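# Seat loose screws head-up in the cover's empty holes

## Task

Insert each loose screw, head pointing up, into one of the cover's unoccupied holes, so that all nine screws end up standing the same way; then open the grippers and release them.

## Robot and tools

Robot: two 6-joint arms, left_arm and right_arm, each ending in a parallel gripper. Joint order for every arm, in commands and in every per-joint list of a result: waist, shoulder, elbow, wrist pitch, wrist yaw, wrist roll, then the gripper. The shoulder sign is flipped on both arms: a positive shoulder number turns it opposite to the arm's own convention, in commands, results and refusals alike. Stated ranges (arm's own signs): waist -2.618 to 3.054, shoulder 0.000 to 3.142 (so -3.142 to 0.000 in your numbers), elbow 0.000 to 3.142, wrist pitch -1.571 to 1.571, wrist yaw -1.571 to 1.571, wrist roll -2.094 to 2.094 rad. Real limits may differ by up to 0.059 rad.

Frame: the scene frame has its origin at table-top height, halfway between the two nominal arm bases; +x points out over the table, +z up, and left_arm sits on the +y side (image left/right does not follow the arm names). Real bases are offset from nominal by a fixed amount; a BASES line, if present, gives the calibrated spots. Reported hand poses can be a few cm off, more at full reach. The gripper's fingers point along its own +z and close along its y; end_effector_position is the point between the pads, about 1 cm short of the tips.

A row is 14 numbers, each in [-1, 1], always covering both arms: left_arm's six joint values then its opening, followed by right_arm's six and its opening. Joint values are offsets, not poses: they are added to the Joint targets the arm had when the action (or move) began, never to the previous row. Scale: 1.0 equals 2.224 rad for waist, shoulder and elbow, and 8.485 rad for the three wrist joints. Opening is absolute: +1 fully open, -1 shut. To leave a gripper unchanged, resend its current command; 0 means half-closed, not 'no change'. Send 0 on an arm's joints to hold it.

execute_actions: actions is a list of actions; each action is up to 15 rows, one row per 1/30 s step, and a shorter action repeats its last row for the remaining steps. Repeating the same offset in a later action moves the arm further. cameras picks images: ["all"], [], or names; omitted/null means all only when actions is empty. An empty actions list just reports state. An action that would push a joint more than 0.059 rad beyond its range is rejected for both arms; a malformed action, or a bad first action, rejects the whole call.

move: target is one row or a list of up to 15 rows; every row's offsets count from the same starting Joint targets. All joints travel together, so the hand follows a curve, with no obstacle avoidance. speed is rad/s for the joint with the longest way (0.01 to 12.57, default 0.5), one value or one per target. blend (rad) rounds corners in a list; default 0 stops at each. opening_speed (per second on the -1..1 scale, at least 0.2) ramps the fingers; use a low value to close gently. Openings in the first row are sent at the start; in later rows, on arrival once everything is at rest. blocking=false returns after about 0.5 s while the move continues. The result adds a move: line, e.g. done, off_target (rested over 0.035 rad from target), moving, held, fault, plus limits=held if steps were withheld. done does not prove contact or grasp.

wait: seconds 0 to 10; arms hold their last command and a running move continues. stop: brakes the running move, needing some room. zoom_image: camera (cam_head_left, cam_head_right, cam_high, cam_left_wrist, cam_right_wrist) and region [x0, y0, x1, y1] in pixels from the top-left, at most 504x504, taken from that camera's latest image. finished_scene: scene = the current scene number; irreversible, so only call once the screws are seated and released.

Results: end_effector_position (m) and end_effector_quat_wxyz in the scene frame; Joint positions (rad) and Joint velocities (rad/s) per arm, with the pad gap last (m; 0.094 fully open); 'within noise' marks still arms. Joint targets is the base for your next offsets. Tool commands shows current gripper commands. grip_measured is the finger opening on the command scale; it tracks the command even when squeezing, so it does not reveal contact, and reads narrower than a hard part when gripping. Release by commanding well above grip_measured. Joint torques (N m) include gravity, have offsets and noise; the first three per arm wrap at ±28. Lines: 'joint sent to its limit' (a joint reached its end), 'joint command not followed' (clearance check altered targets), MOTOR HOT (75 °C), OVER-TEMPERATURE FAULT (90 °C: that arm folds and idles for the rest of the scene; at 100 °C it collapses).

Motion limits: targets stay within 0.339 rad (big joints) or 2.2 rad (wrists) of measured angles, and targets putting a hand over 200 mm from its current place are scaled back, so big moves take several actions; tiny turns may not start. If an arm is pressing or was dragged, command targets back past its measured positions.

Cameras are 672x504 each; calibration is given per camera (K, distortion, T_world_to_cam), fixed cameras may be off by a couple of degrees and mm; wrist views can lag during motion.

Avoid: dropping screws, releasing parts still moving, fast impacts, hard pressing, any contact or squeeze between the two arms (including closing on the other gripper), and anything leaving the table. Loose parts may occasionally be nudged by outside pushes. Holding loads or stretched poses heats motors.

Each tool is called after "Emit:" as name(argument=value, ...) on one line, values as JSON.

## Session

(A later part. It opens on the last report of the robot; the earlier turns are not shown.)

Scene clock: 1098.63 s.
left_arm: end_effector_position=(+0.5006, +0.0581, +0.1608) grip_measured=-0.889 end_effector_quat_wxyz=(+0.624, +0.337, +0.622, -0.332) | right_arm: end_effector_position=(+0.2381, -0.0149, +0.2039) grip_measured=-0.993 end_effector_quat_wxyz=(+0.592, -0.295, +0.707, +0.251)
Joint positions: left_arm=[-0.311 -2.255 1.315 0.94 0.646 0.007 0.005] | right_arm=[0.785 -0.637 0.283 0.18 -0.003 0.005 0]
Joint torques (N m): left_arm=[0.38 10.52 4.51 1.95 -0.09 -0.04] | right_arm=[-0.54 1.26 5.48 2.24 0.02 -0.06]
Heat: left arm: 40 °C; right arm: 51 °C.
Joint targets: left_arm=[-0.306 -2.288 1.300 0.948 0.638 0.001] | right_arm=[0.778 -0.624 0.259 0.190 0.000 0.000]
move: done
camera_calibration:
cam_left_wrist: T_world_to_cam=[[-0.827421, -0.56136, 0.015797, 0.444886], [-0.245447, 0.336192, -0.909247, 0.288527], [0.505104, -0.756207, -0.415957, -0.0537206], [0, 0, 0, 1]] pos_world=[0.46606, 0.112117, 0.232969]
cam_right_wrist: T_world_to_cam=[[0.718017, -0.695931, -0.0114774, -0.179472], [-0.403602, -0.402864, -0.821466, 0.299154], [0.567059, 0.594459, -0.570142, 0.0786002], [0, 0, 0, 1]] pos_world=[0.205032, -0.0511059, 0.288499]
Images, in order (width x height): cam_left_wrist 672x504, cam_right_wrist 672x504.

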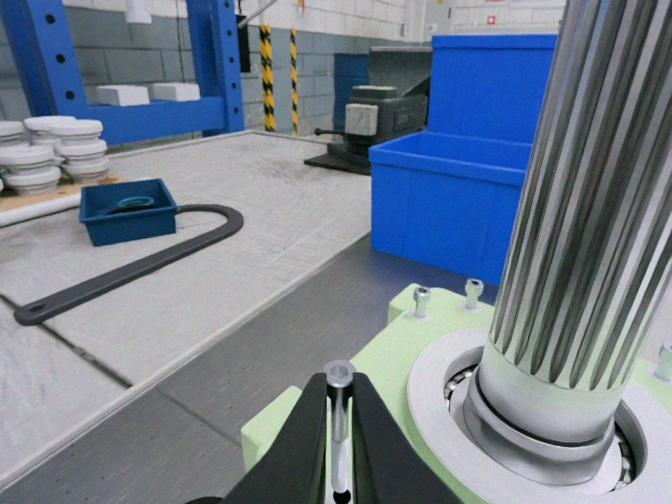

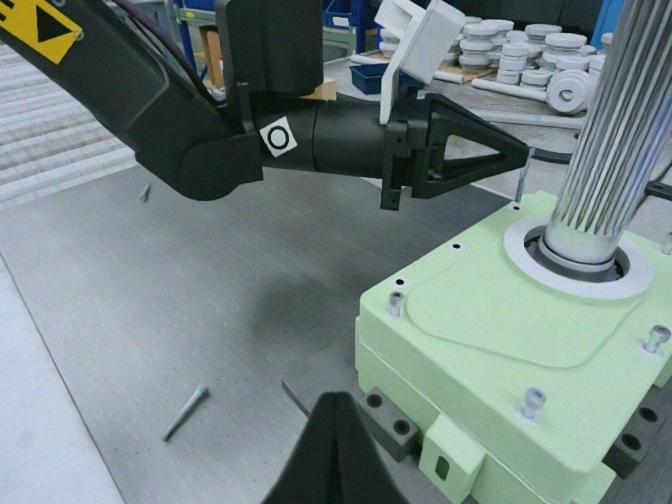

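Emit:
move(target=[0,-0.008,-0.0031,0.0027,0,0,-1,0,0,0,0,0,0,-1], speed=0.05, cameras=["cam_right_wrist","cam_left_wrist"])

Emit:
zoom_image(camera="cam_right_wrist", region=[490, 170, 550, 230])

Emit:
zoom_image(camera="cam_left_wrist", region=[290, 424, 390, 504])

Scene clock: 1114.40 s.
left_arm: end_effector_position=(+0.5004, +0.0582, +0.1557) grip_measured=-0.889 end_effector_quat_wxyz=(+0.626, +0.337, +0.620, -0.332) | right_arm: end_effector_position=(+0.2381, -0.0149, +0.2039) grip_measured=-0.993 end_effector_quat_wxyz=(+0.592, -0.295, +0.707, +0.251)
Joint positions: left_arm=[-0.311 -2.27 1.31 0.965 0.646 0.007 0.005] | right_arm=[0.785 -0.637 0.283 0.18 -0.003 0.005 0]
Joint torques (N m): left_arm=[0.39 10.18 4.19 1.92 -0.12 -0.05] | right_arm=[-0.54 1.28 5.48 2.24 0.02 -0.06]
Heat: left arm: 40 °C; right arm: 51 °C.
Joint targets: left_arm=[-0.306 -2.306 1.294 0.971 0.638 0.001] | right_arm=[0.778 -0.624 0.259 0.190 0.000 0.000]
move: off_target (left_arm); left_arm: the shoulder is farthest, 0.036 rad from its target
camera_calibration:
cam_left_wrist: T_world_to_cam=[[-0.827514, -0.561294, 0.0130129, 0.445254], [-0.241197, 0.334476, -0.911016, 0.28202], [0.506995, -0.757017, -0.412166, -0.0571596], [0, 0, 0, 1]] pos_world=[0.465456, 0.112319, 0.227571]
cam_right_wrist: T_world_to_cam=[[0.718017, -0.695931, -0.0114774, -0.179472], [-0.403602, -0.402864, -0.821466, 0.299154], [0.567059, 0.594459, -0.570142, 0.0786002], [0, 0, 0, 1]] pos_world=[0.205032, -0.0511059, 0.288499]
Images, in order (width x height): cam_left_wrist 672x504, cam_right_wrist 672x504.

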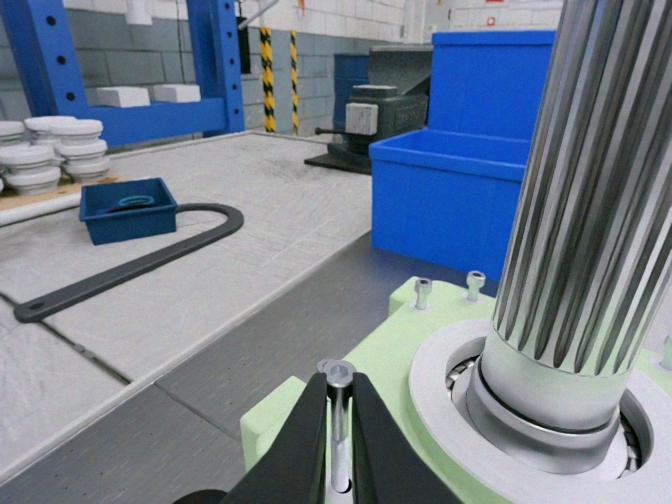

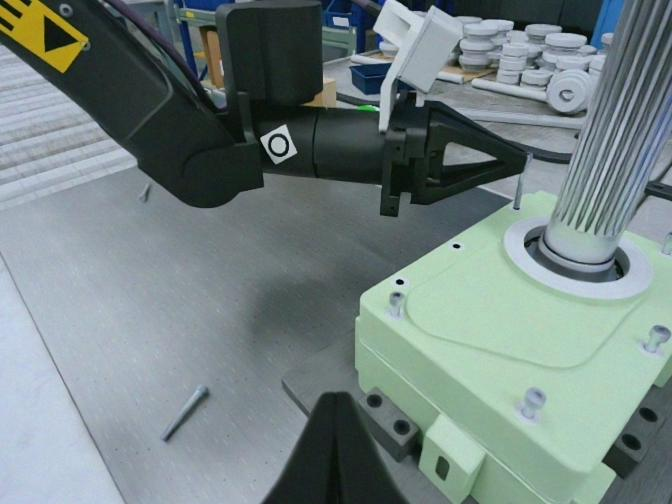

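Scaled by 8.400 from the camera's 672x504 image, which has a finer 960x720 frame.

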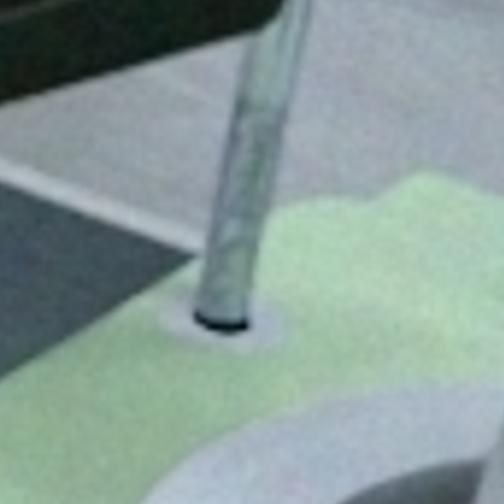

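Scaled by 5.040 from the camera's 672x504 image, which has a finer 960x720 frame.

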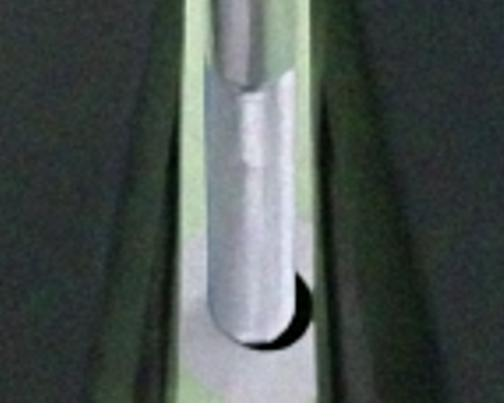

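Emit:
move(target=[0,0,0,0,0.00224,0,-1,0,0,0,0,0,0,-1], speed=0.05, cameras=["cam_right_wrist","cam_left_wrist"])

Emit:
zoom_image(camera="cam_right_wrist", region=[490, 170, 550, 230])

Emit:
zoom_image(camera="cam_left_wrist", region=[290, 424, 390, 504])

Scene clock: 1128.83 s.
left_arm: end_effector_position=(+0.4999, +0.0580, +0.1557) grip_measured=-0.889 end_effector_quat_wxyz=(+0.626, +0.338, +0.619, -0.333) | right_arm: end_effector_position=(+0.2381, -0.0149, +0.2039) grip_measured=-0.993 end_effector_quat_wxyz=(+0.592, -0.295, +0.707, +0.251)
Joint positions: left_arm=[-0.311 -2.27 1.31 0.966 0.649 0.007 0.005] | right_arm=[0.785 -0.637 0.283 0.18 -0.003 0.005 0]
Joint torques (N m): left_arm=[0.31 10.14 4.11 1.95 0.09 -0.09] | right_arm=[-0.53 1.26 5.48 2.24 0.02 -0.06]
Heat: left arm: 39 °C; right arm: 51 °C.
Joint targets: left_arm=[-0.306 -2.306 1.294 0.971 0.657 0.001] | right_arm=[0.778 -0.624 0.259 0.190 0.000 0.000]
move: off_target (left_arm); left_arm: the shoulder is farthest, 0.036 rad from its target
camera_calibration:
cam_left_wrist: T_world_to_cam=[[-0.828995, -0.559111, 0.0127274, 0.445459], [-0.239927, 0.334999, -0.911159, 0.281273], [0.505175, -0.7584, -0.411858, -0.056194], [0, 0, 0, 1]] pos_world=[0.465156, 0.112217, 0.227471]
cam_right_wrist: T_world_to_cam=[[0.718017, -0.695931, -0.0114774, -0.179472], [-0.403602, -0.402864, -0.821466, 0.299154], [0.567059, 0.594459, -0.570142, 0.0786002], [0, 0, 0, 1]] pos_world=[0.205032, -0.0511059, 0.288499]
Images, in order (width x height): cam_left_wrist 672x504, cam_right_wrist 672x504.

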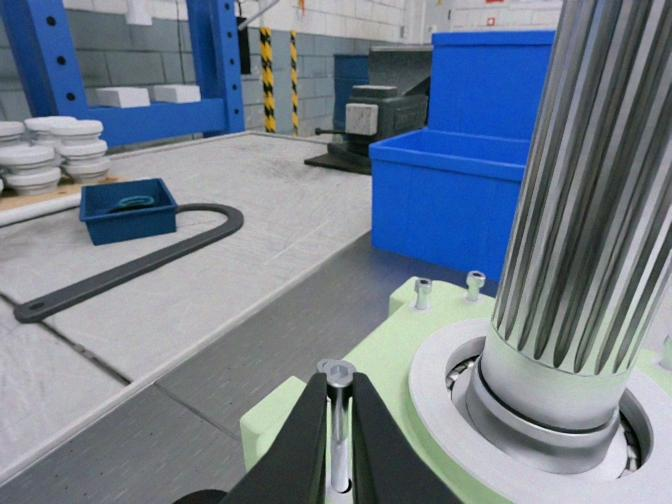

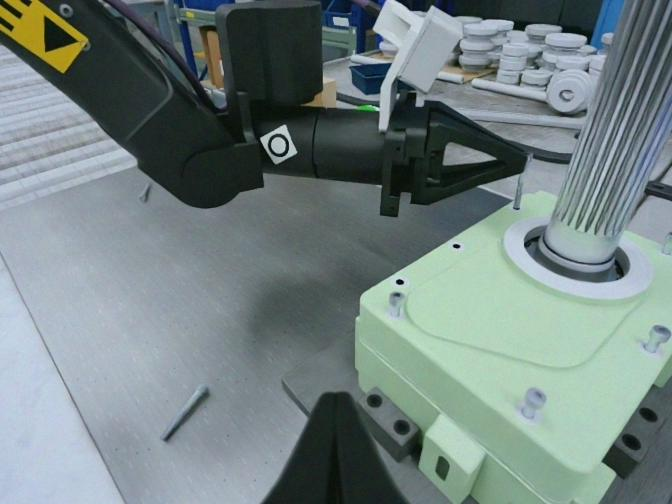

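Scaled by 8.400 from the camera's 672x504 image, which has a finer 960x720 frame.

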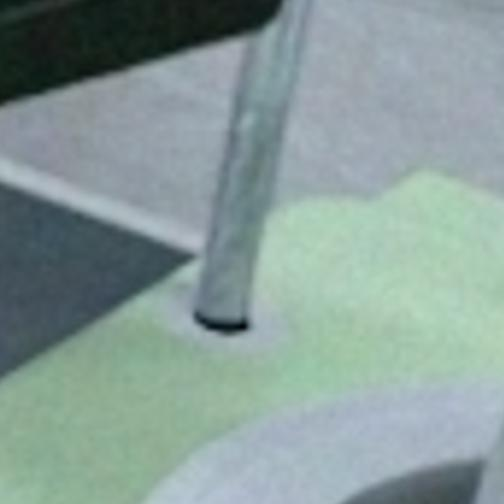

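Scaled by 5.040 from the camera's 672x504 image, which has a finer 960x720 frame.

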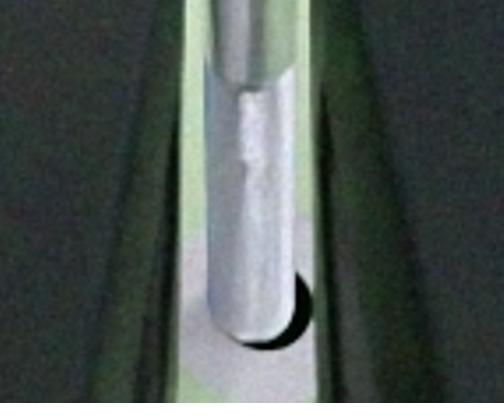

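Emit:
move(target=[0,0.003,0,0,0.0009,0,-1,0,0,0,0,0,0,-1], speed=0.05, cameras=["cam_right_wrist","cam_left_wrist"])

Emit:
zoom_image(camera="cam_right_wrist", region=[490, 170, 550, 230])

Emit:
zoom_image(camera="cam_left_wrist", region=[290, 424, 390, 504])

Scene clock: 1138.20 s.
left_arm: end_effector_position=(+0.4986, +0.0572, +0.1554) grip_measured=-0.889 end_effector_quat_wxyz=(+0.624, +0.340, +0.618, -0.335) | right_arm: end_effector_position=(+0.2381, -0.0149, +0.2040) grip_measured=-0.993 end_effector_quat_wxyz=(+0.592, -0.295, +0.707, +0.251)
Joint positions: left_arm=[-0.311 -2.27 1.309 0.966 0.657 0.007 0.005] | right_arm=[0.785 -0.637 0.283 0.18 -0.003 0.005 0]
Joint torques (N m): left_arm=[0.34 10.69 4.21 1.94 0.09 -0.11] | right_arm=[-0.54 1.26 5.5 2.24 0.02 -0.06]
Heat: left arm: 39 °C; right arm: 51 °C.
Joint targets: left_arm=[-0.306 -2.299 1.293 0.971 0.665 0.001] | right_arm=[0.778 -0.624 0.259 0.190 0.000 0.000]
move: done
camera_calibration:
cam_left_wrist: T_world_to_cam=[[-0.833463, -0.552419, 0.0131251, 0.445672], [-0.237859, 0.337228, -0.910879, 0.279772], [0.49876, -0.762306, -0.412465, -0.0526547], [0, 0, 0, 1]] pos_world=[0.464259, 0.111711, 0.227271]
cam_right_wrist: T_world_to_cam=[[0.71806, -0.695886, -0.0115121, -0.179468], [-0.403389, -0.40265, -0.821675, 0.299181], [0.567157, 0.594656, -0.56984, 0.0785034], [0, 0, 0, 1]] pos_world=[0.205032, -0.0511065, 0.288498]
Images, in order (width x height): cam_left_wrist 672x504, cam_right_wrist 672x504.

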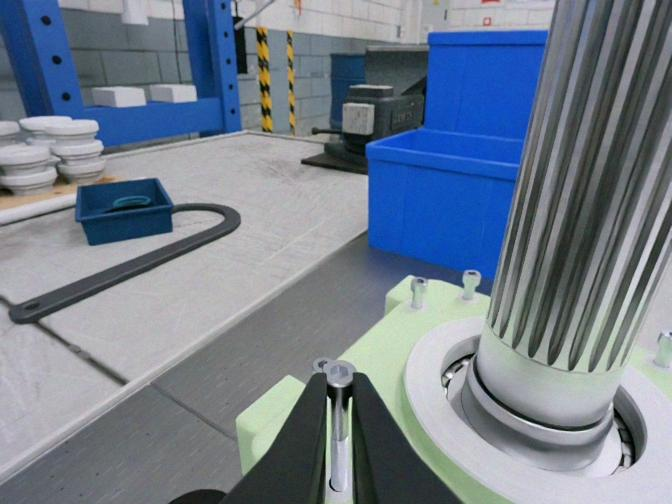

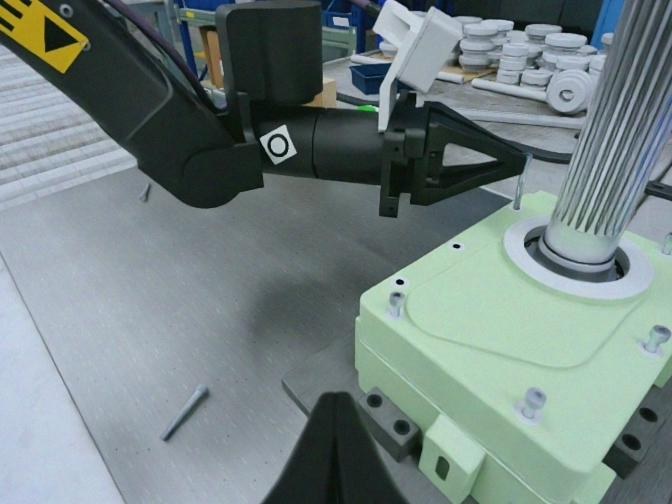

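Scaled by 8.400 from the camera's 672x504 image, which has a finer 960x720 frame.

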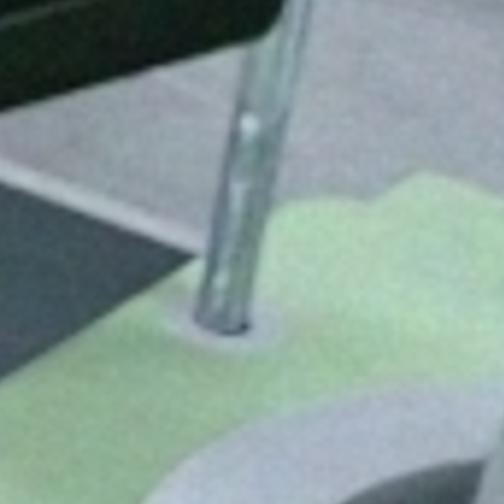

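Scaled by 5.040 from the camera's 672x504 image, which has a finer 960x720 frame.

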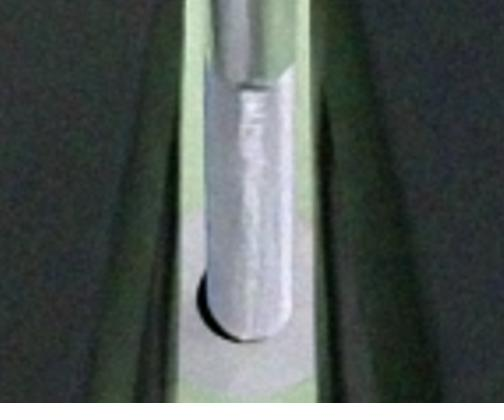

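Emit:
move(target=[0,-0.008,-0.0031,0.0025,0,0,-1,0,0,0,0,0,0,-1], speed=0.05, cameras=["cam_right_wrist","cam_left_wrist"])

Emit:
zoom_image(camera="cam_right_wrist", region=[490, 170, 550, 230])

Emit:
zoom_image(camera="cam_left_wrist", region=[290, 424, 390, 504])

Scene clock: 1147.90 s.
left_arm: end_effector_position=(+0.4980, +0.0573, +0.1547) grip_measured=-0.889 end_effector_quat_wxyz=(+0.629, +0.342, +0.612, -0.335) | right_arm: end_effector_position=(+0.2381, -0.0149, +0.2040) grip_measured=-0.993 end_effector_quat_wxyz=(+0.592, -0.295, +0.707, +0.251)
Joint positions: left_arm=[-0.311 -2.279 1.305 0.995 0.658 0.007 0.005] | right_arm=[0.785 -0.637 0.283 0.18 -0.003 0.005 0]
Joint torques (N m): left_arm=[0.35 10.07 3.93 1.86 0.05 -0.06] | right_arm=[-0.53 1.28 5.49 2.24 0.02 -0.06]
Heat: left arm: 39 °C; right arm: 51 °C.
Joint targets: left_arm=[-0.306 -2.317 1.287 0.992 0.665 0.001] | right_arm=[0.778 -0.624 0.259 0.190 0.000 0.000]
move: off_target (left_arm); left_arm: the shoulder is farthest, 0.038 rad from its target
camera_calibration:
cam_left_wrist: T_world_to_cam=[[-0.834418, -0.551119, 0.00374893, 0.446983], [-0.223907, 0.332774, -0.916039, 0.273103], [0.503599, -0.765199, -0.401073, -0.0566432], [0, 0, 0, 1]] pos_world=[0.462646, 0.112116, 0.225779]
cam_right_wrist: T_world_to_cam=[[0.71806, -0.695886, -0.0115121, -0.179468], [-0.403389, -0.40265, -0.821675, 0.299181], [0.567157, 0.594656, -0.56984, 0.0785034], [0, 0, 0, 1]] pos_world=[0.205032, -0.0511065, 0.288498]
Images, in order (width x height): cam_left_wrist 672x504, cam_right_wrist 672x504.

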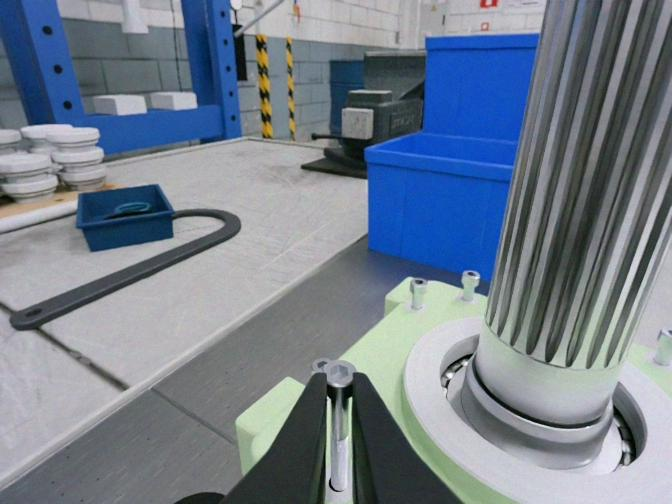

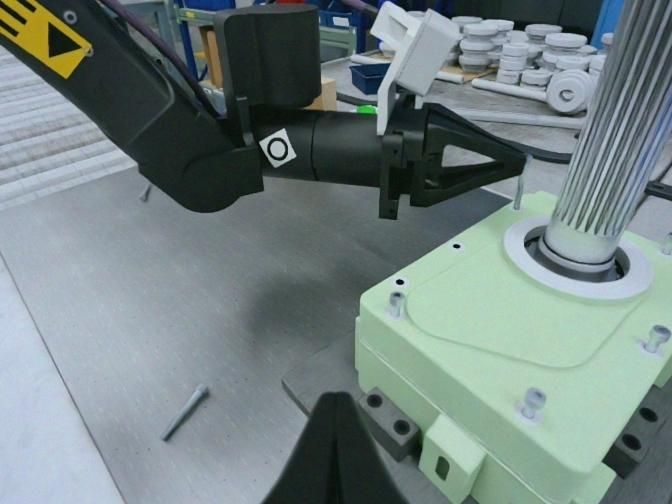

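Scaled by 8.400 from the camera's 672x504 image, which has a finer 960x720 frame.

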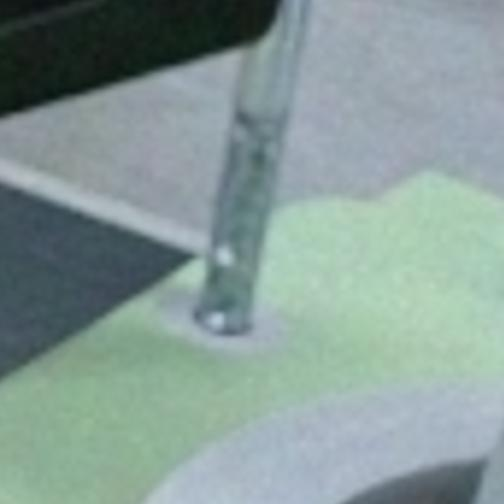

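Scaled by 5.040 from the camera's 672x504 image, which has a finer 960x720 frame.

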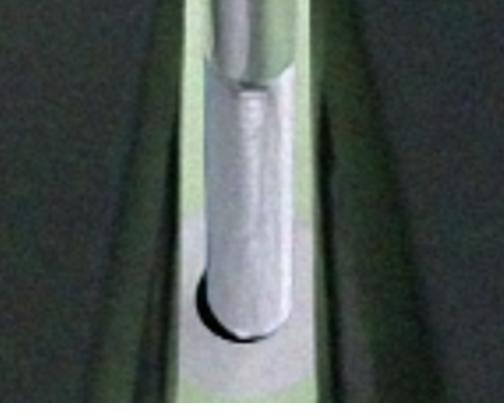

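Emit:
move(target=[0,0,0,0,-0.00206,0,-1,0,0,0,0,0,0,-1], speed=0.05, cameras=["cam_right_wrist","cam_left_wrist"])

Emit:
zoom_image(camera="cam_left_wrist", region=[290, 424, 390, 504])

Scene clock: 1164.30 s.
left_arm: end_effector_position=(+0.4982, +0.0575, +0.1546) grip_measured=-0.889 end_effector_quat_wxyz=(+0.630, +0.341, +0.613, -0.334) | right_arm: end_effector_position=(+0.2381, -0.0149, +0.2040) grip_measured=-0.993 end_effector_quat_wxyz=(+0.592, -0.295, +0.707, +0.251)
Joint positions: left_arm=[-0.311 -2.279 1.305 0.996 0.656 0.007 0.005] | right_arm=[0.785 -0.637 0.283 0.18 -0.003 0.005 0]
Joint torques (N m): left_arm=[0.4 9.89 4.08 1.84 -0.12 -0.06] | right_arm=[-0.53 1.26 5.48 2.24 0.02 -0.06]
Heat: left arm: 38 °C; right arm: 51 °C.
Joint targets: left_arm=[-0.306 -2.317 1.287 0.992 0.647 0.001] | right_arm=[0.778 -0.624 0.259 0.190 0.000 0.000]
move: off_target (left_arm); left_arm: the shoulder is farthest, 0.038 rad from its target
camera_calibration:
cam_left_wrist: T_world_to_cam=[[-0.833152, -0.553032, 0.00351853, 0.446941], [-0.224328, 0.332125, -0.916171, 0.273286], [0.505503, -0.7641, -0.400772, -0.0577021], [0, 0, 0, 1]] pos_world=[0.462844, 0.112317, 0.225679]
cam_right_wrist: T_world_to_cam=[[0.71806, -0.695886, -0.0115121, -0.179468], [-0.403389, -0.40265, -0.821675, 0.299181], [0.567157, 0.594656, -0.56984, 0.0785034], [0, 0, 0, 1]] pos_world=[0.205032, -0.0511065, 0.288498]
Images, in order (width x height): cam_left_wrist 672x504, cam_right_wrist 672x504.

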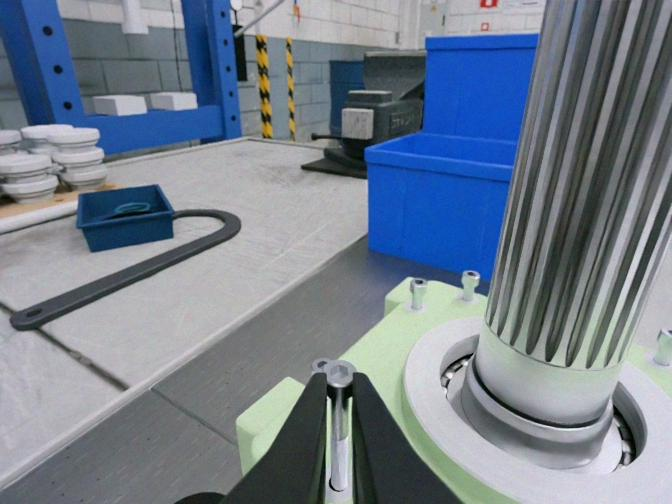

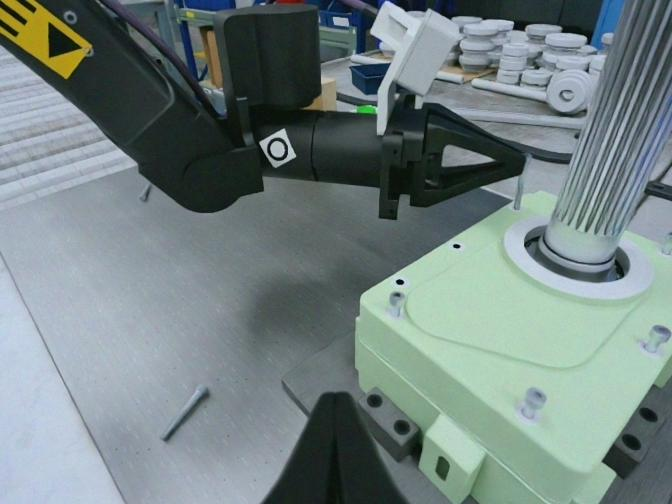

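Scaled by 5.040 from the camera's 672x504 image, which has a finer 960x720 frame.

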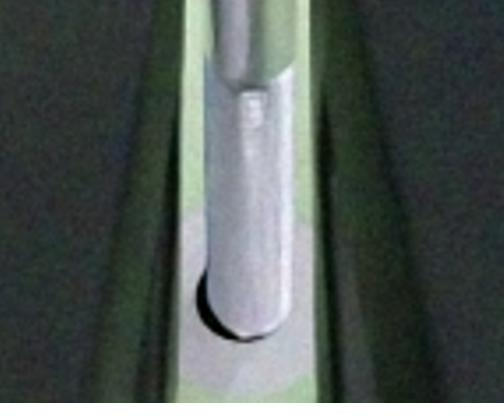

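Emit:
move(target=[0,0,0,0,-0.0007,0,-1,0,0,0,0,0,0,-1], speed=0.05, cameras=["cam_right_wrist","cam_left_wrist"])

Emit:
zoom_image(camera="cam_left_wrist", region=[290, 424, 390, 504])

Emit:
zoom_image(camera="cam_right_wrist", region=[490, 170, 550, 230])

Scene clock: 1178.07 s.
left_arm: end_effector_position=(+0.4985, +0.0580, +0.1537) grip_measured=-0.889 end_effector_quat_wxyz=(+0.630, +0.339, +0.614, -0.333) | right_arm: end_effector_position=(+0.2381, -0.0149, +0.2040) grip_measured=-0.993 end_effector_quat_wxyz=(+0.592, -0.295, +0.707, +0.251)
Joint positions: left_arm=[-0.311 -2.279 1.302 0.996 0.652 0.007 0.005] | right_arm=[0.785 -0.637 0.283 0.18 -0.003 0.005 0]
Joint torques (N m): left_arm=[0.43 10 4.18 1.81 -0.14 -0.07] | right_arm=[-0.53 1.26 5.49 2.24 0.02 -0.06]
Heat: left arm: 37 °C; right arm: 51 °C.
Joint targets: left_arm=[-0.306 -2.317 1.287 0.992 0.641 0.001] | right_arm=[0.778 -0.624 0.259 0.190 0.000 0.000]
move: off_target (left_arm); left_arm: the shoulder is farthest, 0.038 rad from its target
camera_calibration:
cam_left_wrist: T_world_to_cam=[[-0.830817, -0.556524, 0.00496284, 0.446265], [-0.227711, 0.331779, -0.915462, 0.273943], [0.50783, -0.761711, -0.402374, -0.0588799], [0, 0, 0, 1]] pos_world=[0.463045, 0.112619, 0.224878]
cam_right_wrist: T_world_to_cam=[[0.71806, -0.695886, -0.0115121, -0.179468], [-0.403389, -0.40265, -0.821675, 0.299181], [0.567157, 0.594656, -0.56984, 0.0785034], [0, 0, 0, 1]] pos_world=[0.205032, -0.0511065, 0.288498]
Images, in order (width x height): cam_left_wrist 672x504, cam_right_wrist 672x504.

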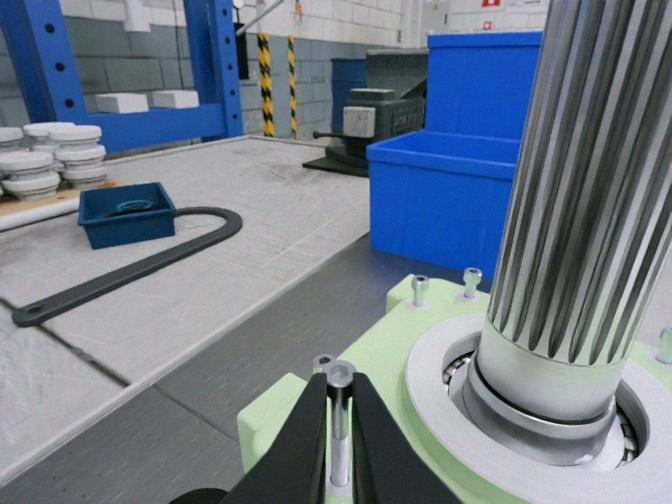

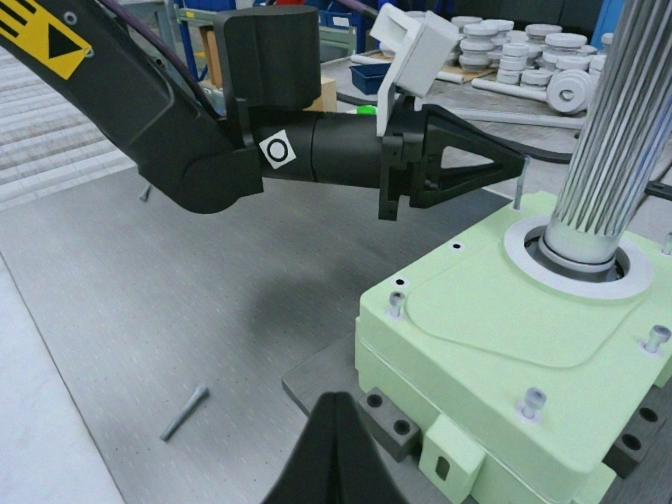

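Scaled by 5.040 from the camera's 672x504 image, which has a finer 960x720 frame.

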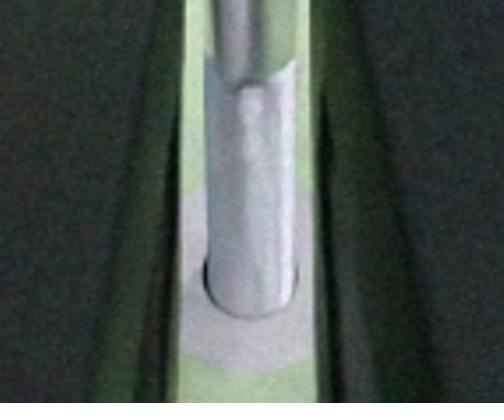

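Scaled by 8.400 from the camera's 672x504 image, which has a finer 960x720 frame.

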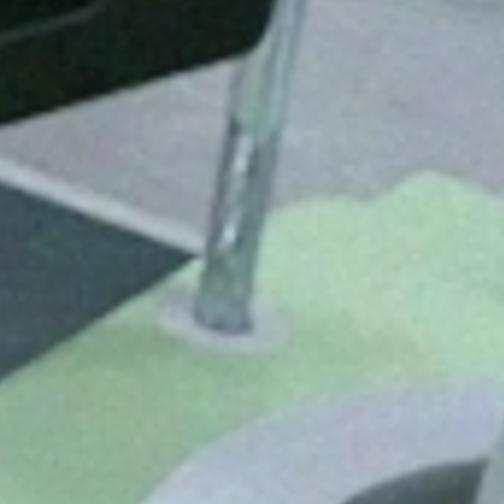

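Emit:
move(target=[0,-0.008,-0.0031,0.0012,0,0,-1,0,0,0,0,0,0,-1], speed=0.05, cameras=["cam_right_wrist","cam_left_wrist"])

Emit:
zoom_image(camera="cam_left_wrist", region=[290, 404, 390, 504])

Emit:
zoom_image(camera="cam_right_wrist", region=[480, 130, 560, 230])

Scene clock: 1188.93 s.
left_arm: end_effector_position=(+0.4990, +0.0580, +0.1479) grip_measured=-0.889 end_effector_quat_wxyz=(+0.630, +0.339, +0.614, -0.333) | right_arm: end_effector_position=(+0.2381, -0.0149, +0.2040) grip_measured=-0.993 end_effector_quat_wxyz=(+0.592, -0.295, +0.707, +0.251)
Joint positions: left_arm=[-0.311 -2.295 1.302 1.011 0.651 0.007 0.005] | right_arm=[0.785 -0.637 0.283 0.18 -0.003 0.005 0]
Joint torques (N m): left_arm=[0.29 9.85 3.44 1.78 -0.13 -0.07] | right_arm=[-0.53 1.26 5.48 2.24 0.02 -0.06]
Heat: left arm: 37 °C; right arm: 51 °C.
Joint targets: left_arm=[-0.306 -2.335 1.279 1.002 0.641 0.001] | right_arm=[0.778 -0.624 0.259 0.190 0.000 0.000]
move: off_target (left_arm); left_arm: the shoulder is farthest, 0.040 rad from its target
camera_calibration:
cam_left_wrist: T_world_to_cam=[[-0.830407, -0.557133, 0.00524293, 0.446387], [-0.228329, 0.331711, -0.915332, 0.269115], [0.508223, -0.761295, -0.402665, -0.0616177], [0, 0, 0, 1]] pos_world=[0.463445, 0.11252, 0.219178]
cam_right_wrist: T_world_to_cam=[[0.718122, -0.695828, -0.0111402, -0.179585], [-0.403136, -0.402898, -0.821678, 0.299118], [0.567258, 0.594556, -0.569843, 0.0784787], [0, 0, 0, 1]] pos_world=[0.205031, -0.051106, 0.288498]
Images, in order (width x height): cam_left_wrist 672x504, cam_right_wrist 672x504.

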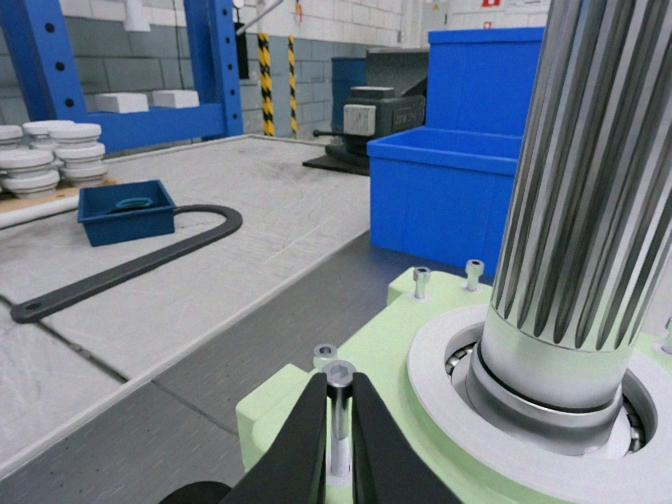

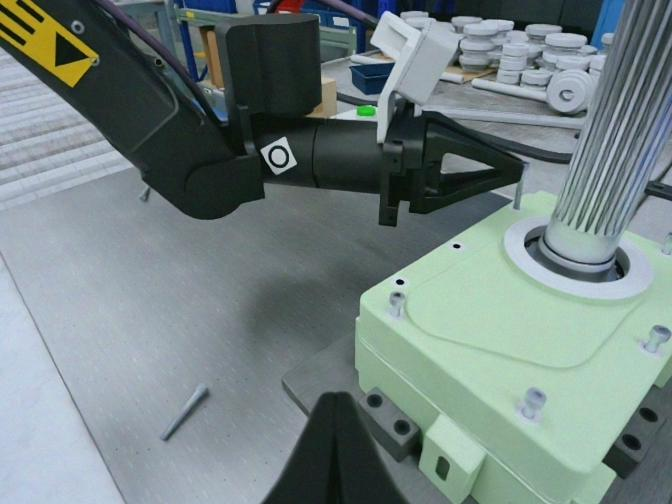

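Scaled by 5.040 from the camera's 672x504 image, which has a finer 960x720 frame.

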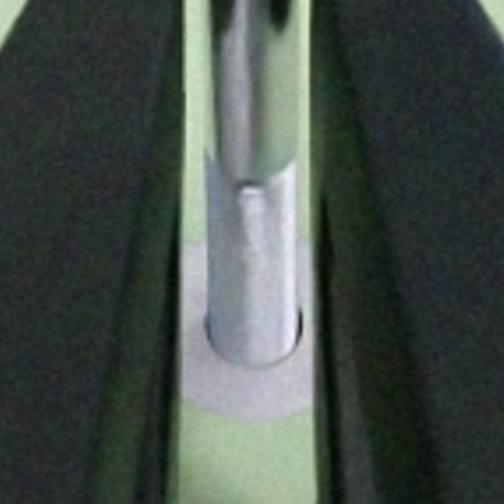

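Scaled by 5.040 from the camera's 672x504 image, which has a finer 960x720 frame.

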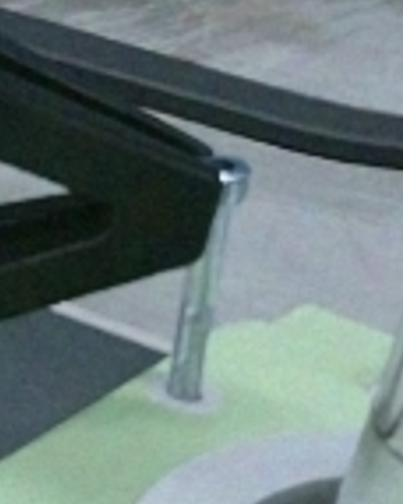

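Emit:
move(target=[0,-0.0095,-0.0065,0.0028,0,0,-1,0,0,0,0,0,0,-1], speed=0.05, cameras=["cam_right_wrist","cam_left_wrist"])

Emit:
zoom_image(camera="cam_left_wrist", region=[290, 384, 390, 484])

Emit:
zoom_image(camera="cam_right_wrist", region=[480, 130, 560, 230])

Scene clock: 1203.60 s.
left_arm: end_effector_position=(+0.4981, +0.0588, +0.1464) grip_measured=-0.890 end_effector_quat_wxyz=(+0.639, +0.339, +0.606, -0.331) | right_arm: end_effector_position=(+0.2381, -0.0149, +0.2040) grip_measured=-0.993 end_effector_quat_wxyz=(+0.592, -0.295, +0.707, +0.251)
Joint positions: left_arm=[-0.311 -2.309 1.293 1.06 0.648 0.007 0.005] | right_arm=[0.785 -0.637 0.283 0.18 -0.003 0.005 0]
Joint torques (N m): left_arm=[0.39 9.32 3.19 1.53 -0.13 -0.06] | right_arm=[-0.54 1.26 5.48 2.24 0.02 -0.06]
Heat: left arm: 38 °C; right arm: 51 °C.
Joint targets: left_arm=[-0.306 -2.356 1.265 1.026 0.641 0.001] | right_arm=[0.778 -0.624 0.259 0.190 0.000 0.000]
move: off_target (left_arm); left_arm: the shoulder is farthest, 0.047 rad from its target
camera_calibration:
cam_left_wrist: T_world_to_cam=[[-0.82863, -0.559713, -0.00970726, 0.447579], [-0.207549, 0.32328, -0.923262, 0.258516], [0.5199, -0.763028, -0.384047, -0.0696078], [0, 0, 0, 1]] pos_world=[0.460721, 0.11383, 0.21629]
cam_right_wrist: T_world_to_cam=[[0.718122, -0.695828, -0.0111402, -0.179585], [-0.403136, -0.402898, -0.821678, 0.299118], [0.567258, 0.594556, -0.569843, 0.0784787], [0, 0, 0, 1]] pos_world=[0.205031, -0.051106, 0.288498]
Images, in order (width x height): cam_left_wrist 672x504, cam_right_wrist 672x504.

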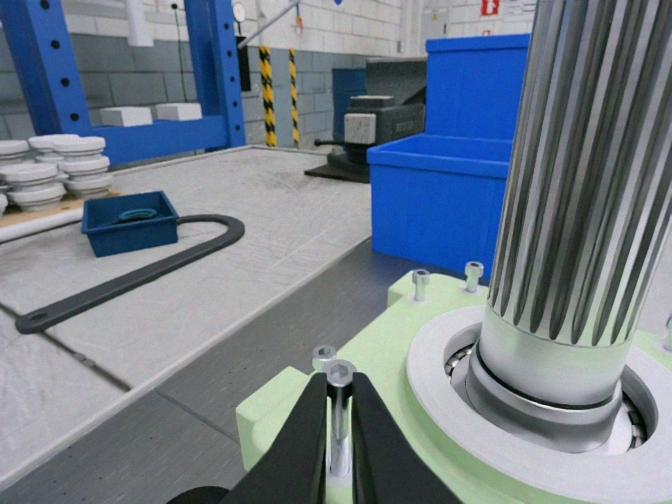

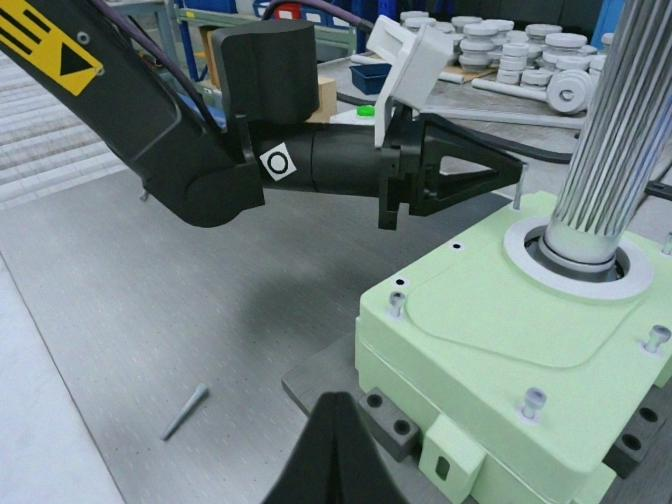

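Scaled by 5.040 from the camera's 672x504 image, which has a finer 960x720 frame.

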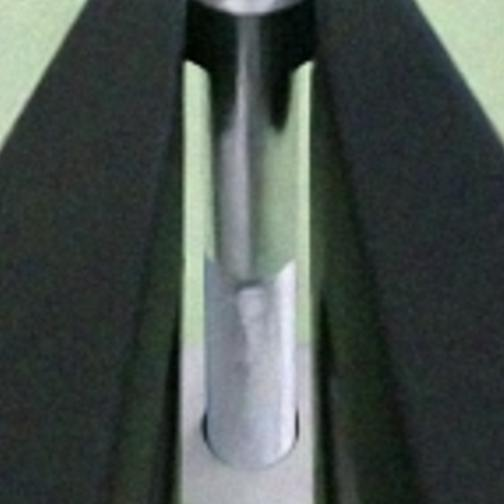

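Scaled by 5.040 from the camera's 672x504 image, which has a finer 960x720 frame.

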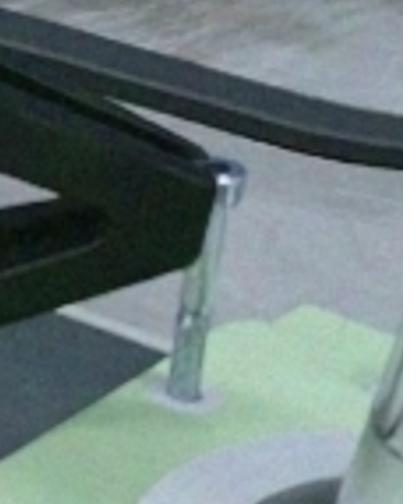

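Emit:
move(target=[[0,0.005,0.002,-0.0005,0,0,-1,0,0,0,0,0,0,-1],[0,0.005,0.002,-0.0005,0,0,-0.85,0,0,0,0,0,0,-1]], speed=0.05, opening_speed=0.2, cameras=["cam_right_wrist","cam_left_wrist"])

Emit:
zoom_image(camera="cam_left_wrist", region=[270, 340, 410, 480])

Emit:
zoom_image(camera="cam_right_wrist", region=[480, 130, 560, 230])

Scene clock: 1223.40 s.
left_arm: end_effector_position=(+0.4981, +0.0589, +0.1465) grip_measured=-0.848 end_effector_quat_wxyz=(+0.639, +0.339, +0.606, -0.330) | right_arm: end_effector_position=(+0.2381, -0.0149, +0.2040) grip_measured=-0.993 end_effector_quat_wxyz=(+0.592, -0.295, +0.707, +0.251)
Joint positions: left_arm=[-0.311 -2.309 1.292 1.061 0.647 0.007 0.007] | right_arm=[0.785 -0.637 0.283 0.18 -0.003 0.005 0]
Joint torques (N m): left_arm=[0.5 10.29 3.54 1.47 -0.11 -0.09] | right_arm=[-0.54 1.26 5.48 2.24 0.02 -0.05]
Heat: left arm: 37 °C; right arm: 51 °C.
Joint targets: left_arm=[-0.306 -2.345 1.270 1.022 0.641 0.001] | right_arm=[0.778 -0.624 0.259 0.190 0.000 0.000]
move: off_target (left_arm); target 2's new numbers were sent with left_arm's wrist pitch 0.039 rad from that target; left_arm: the wrist pitch is farthest, 0.039 rad from its target
camera_calibration:
cam_left_wrist: T_world_to_cam=[[-0.828222, -0.560312, -0.00992015, 0.447561], [-0.207447, 0.322986, -0.923388, 0.258497], [0.52059, -0.762713, -0.383739, -0.0699511], [0, 0, 0, 1]] pos_world=[0.460721, 0.113931, 0.21629]
cam_right_wrist: T_world_to_cam=[[0.718122, -0.695828, -0.0111402, -0.179585], [-0.403136, -0.402898, -0.821678, 0.299118], [0.567258, 0.594556, -0.569843, 0.0784787], [0, 0, 0, 1]] pos_world=[0.205031, -0.051106, 0.288498]
Images, in order (width x height): cam_left_wrist 672x504, cam_right_wrist 672x504.

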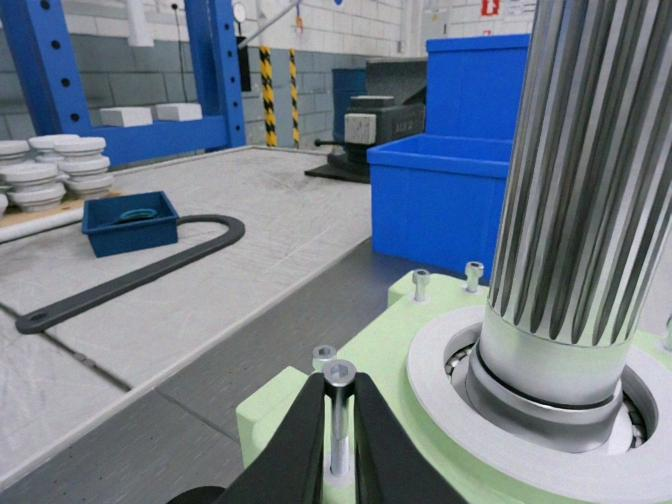

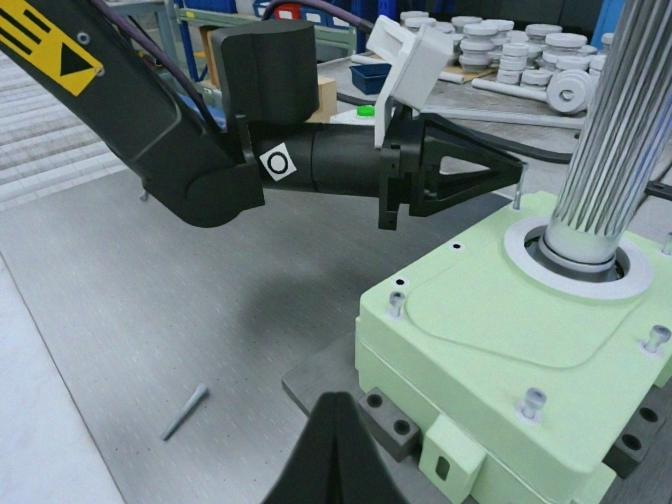

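Scaled by 3.600 from the camera's 672x504 image, which has a finer 960x720 frame.

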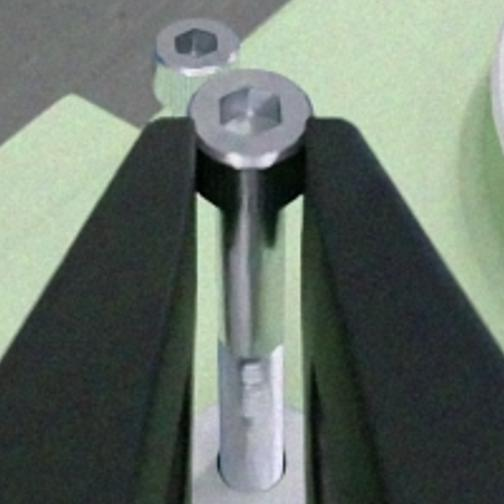

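Scaled by 5.040 from the camera's 672x504 image, which has a finer 960x720 frame.

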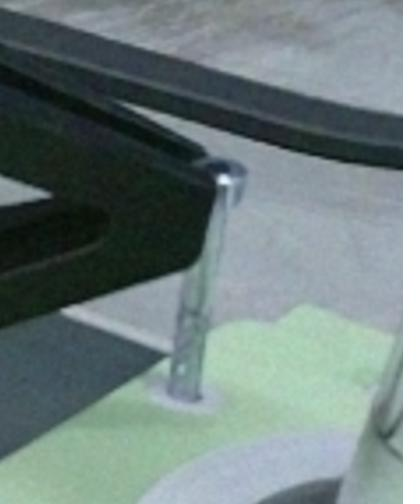

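Emit:
move(target=[0,0,0,0,0,0,-0.8,0,0,0,0,0,0,-1], opening_speed=0.2, cameras=["cam_right_wrist","cam_left_wrist"])

Emit:
zoom_image(camera="cam_left_wrist", region=[270, 340, 410, 480])

Emit:
zoom_image(camera="cam_right_wrist", region=[480, 130, 560, 230])

Scene clock: 1260.87 s.
left_arm: end_effector_position=(+0.4969, +0.0593, +0.1396) grip_measured=-0.803 end_effector_quat_wxyz=(+0.631, +0.338, +0.615, -0.332) | right_arm: end_effector_position=(+0.2381, -0.0149, +0.2040) grip_measured=-0.993 end_effector_quat_wxyz=(+0.592, -0.295, +0.707, +0.251)
Joint positions: left_arm=[-0.311 -2.309 1.284 1.044 0.647 0.007 0.009] | right_arm=[0.785 -0.637 0.283 0.18 -0.003 0.005 0]
Joint torques (N m): left_arm=[0.38 10.19 4.05 1.64 -0.07 -0.08] | right_arm=[-0.54 1.26 5.48 2.24 0.02 -0.06]
Heat: left arm: 36 °C; right arm: 52 °C.
Joint targets: left_arm=[-0.306 -2.345 1.269 1.022 0.641 0.001] | right_arm=[0.778 -0.624 0.259 0.190 0.000 0.000]
move: off_target (left_arm); left_arm: the shoulder is farthest, 0.036 rad from its target
camera_calibration:
cam_left_wrist: T_world_to_cam=[[-0.828239, -0.560352, 0.00503101, 0.444601], [-0.229281, 0.330674, -0.91547, 0.261087], [0.511322, -0.759381, -0.402356, -0.0646268], [0, 0, 0, 1]] pos_world=[0.461144, 0.113722, 0.210778]
cam_right_wrist: T_world_to_cam=[[0.718122, -0.695828, -0.0111402, -0.179585], [-0.403136, -0.402898, -0.821678, 0.299118], [0.567258, 0.594556, -0.569843, 0.0784787], [0, 0, 0, 1]] pos_world=[0.205031, -0.051106, 0.288498]
Images, in order (width x height): cam_left_wrist 672x504, cam_right_wrist 672x504.

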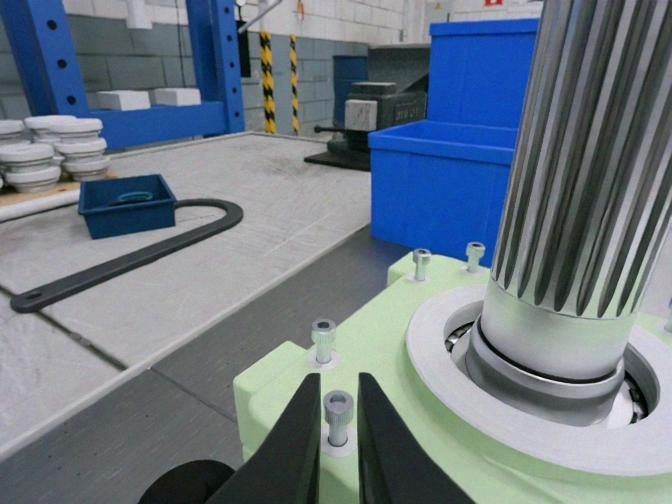

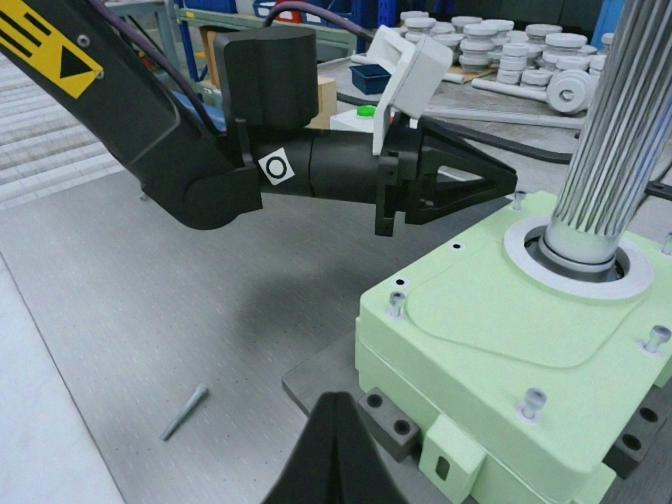

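Scaled by 3.600 from the camera's 672x504 image, which has a finer 960x720 frame.

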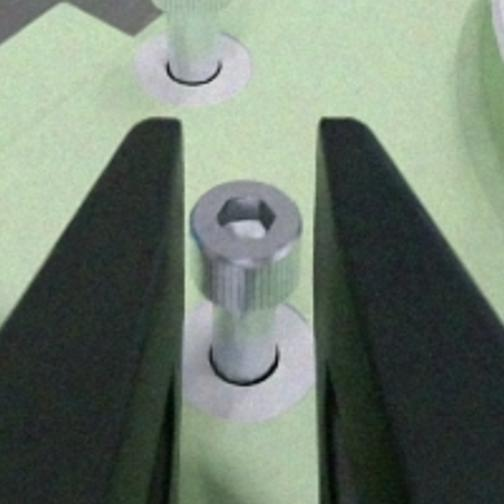

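Scaled by 5.040 from the camera's 672x504 image, which has a finer 960x720 frame.

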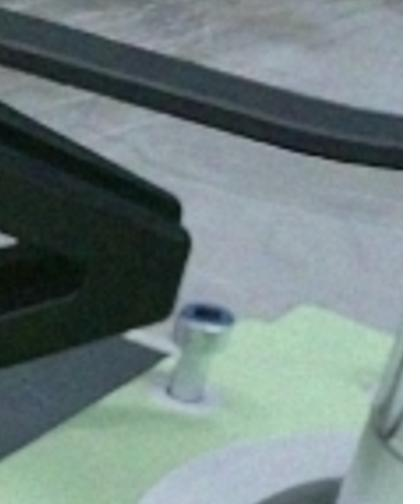

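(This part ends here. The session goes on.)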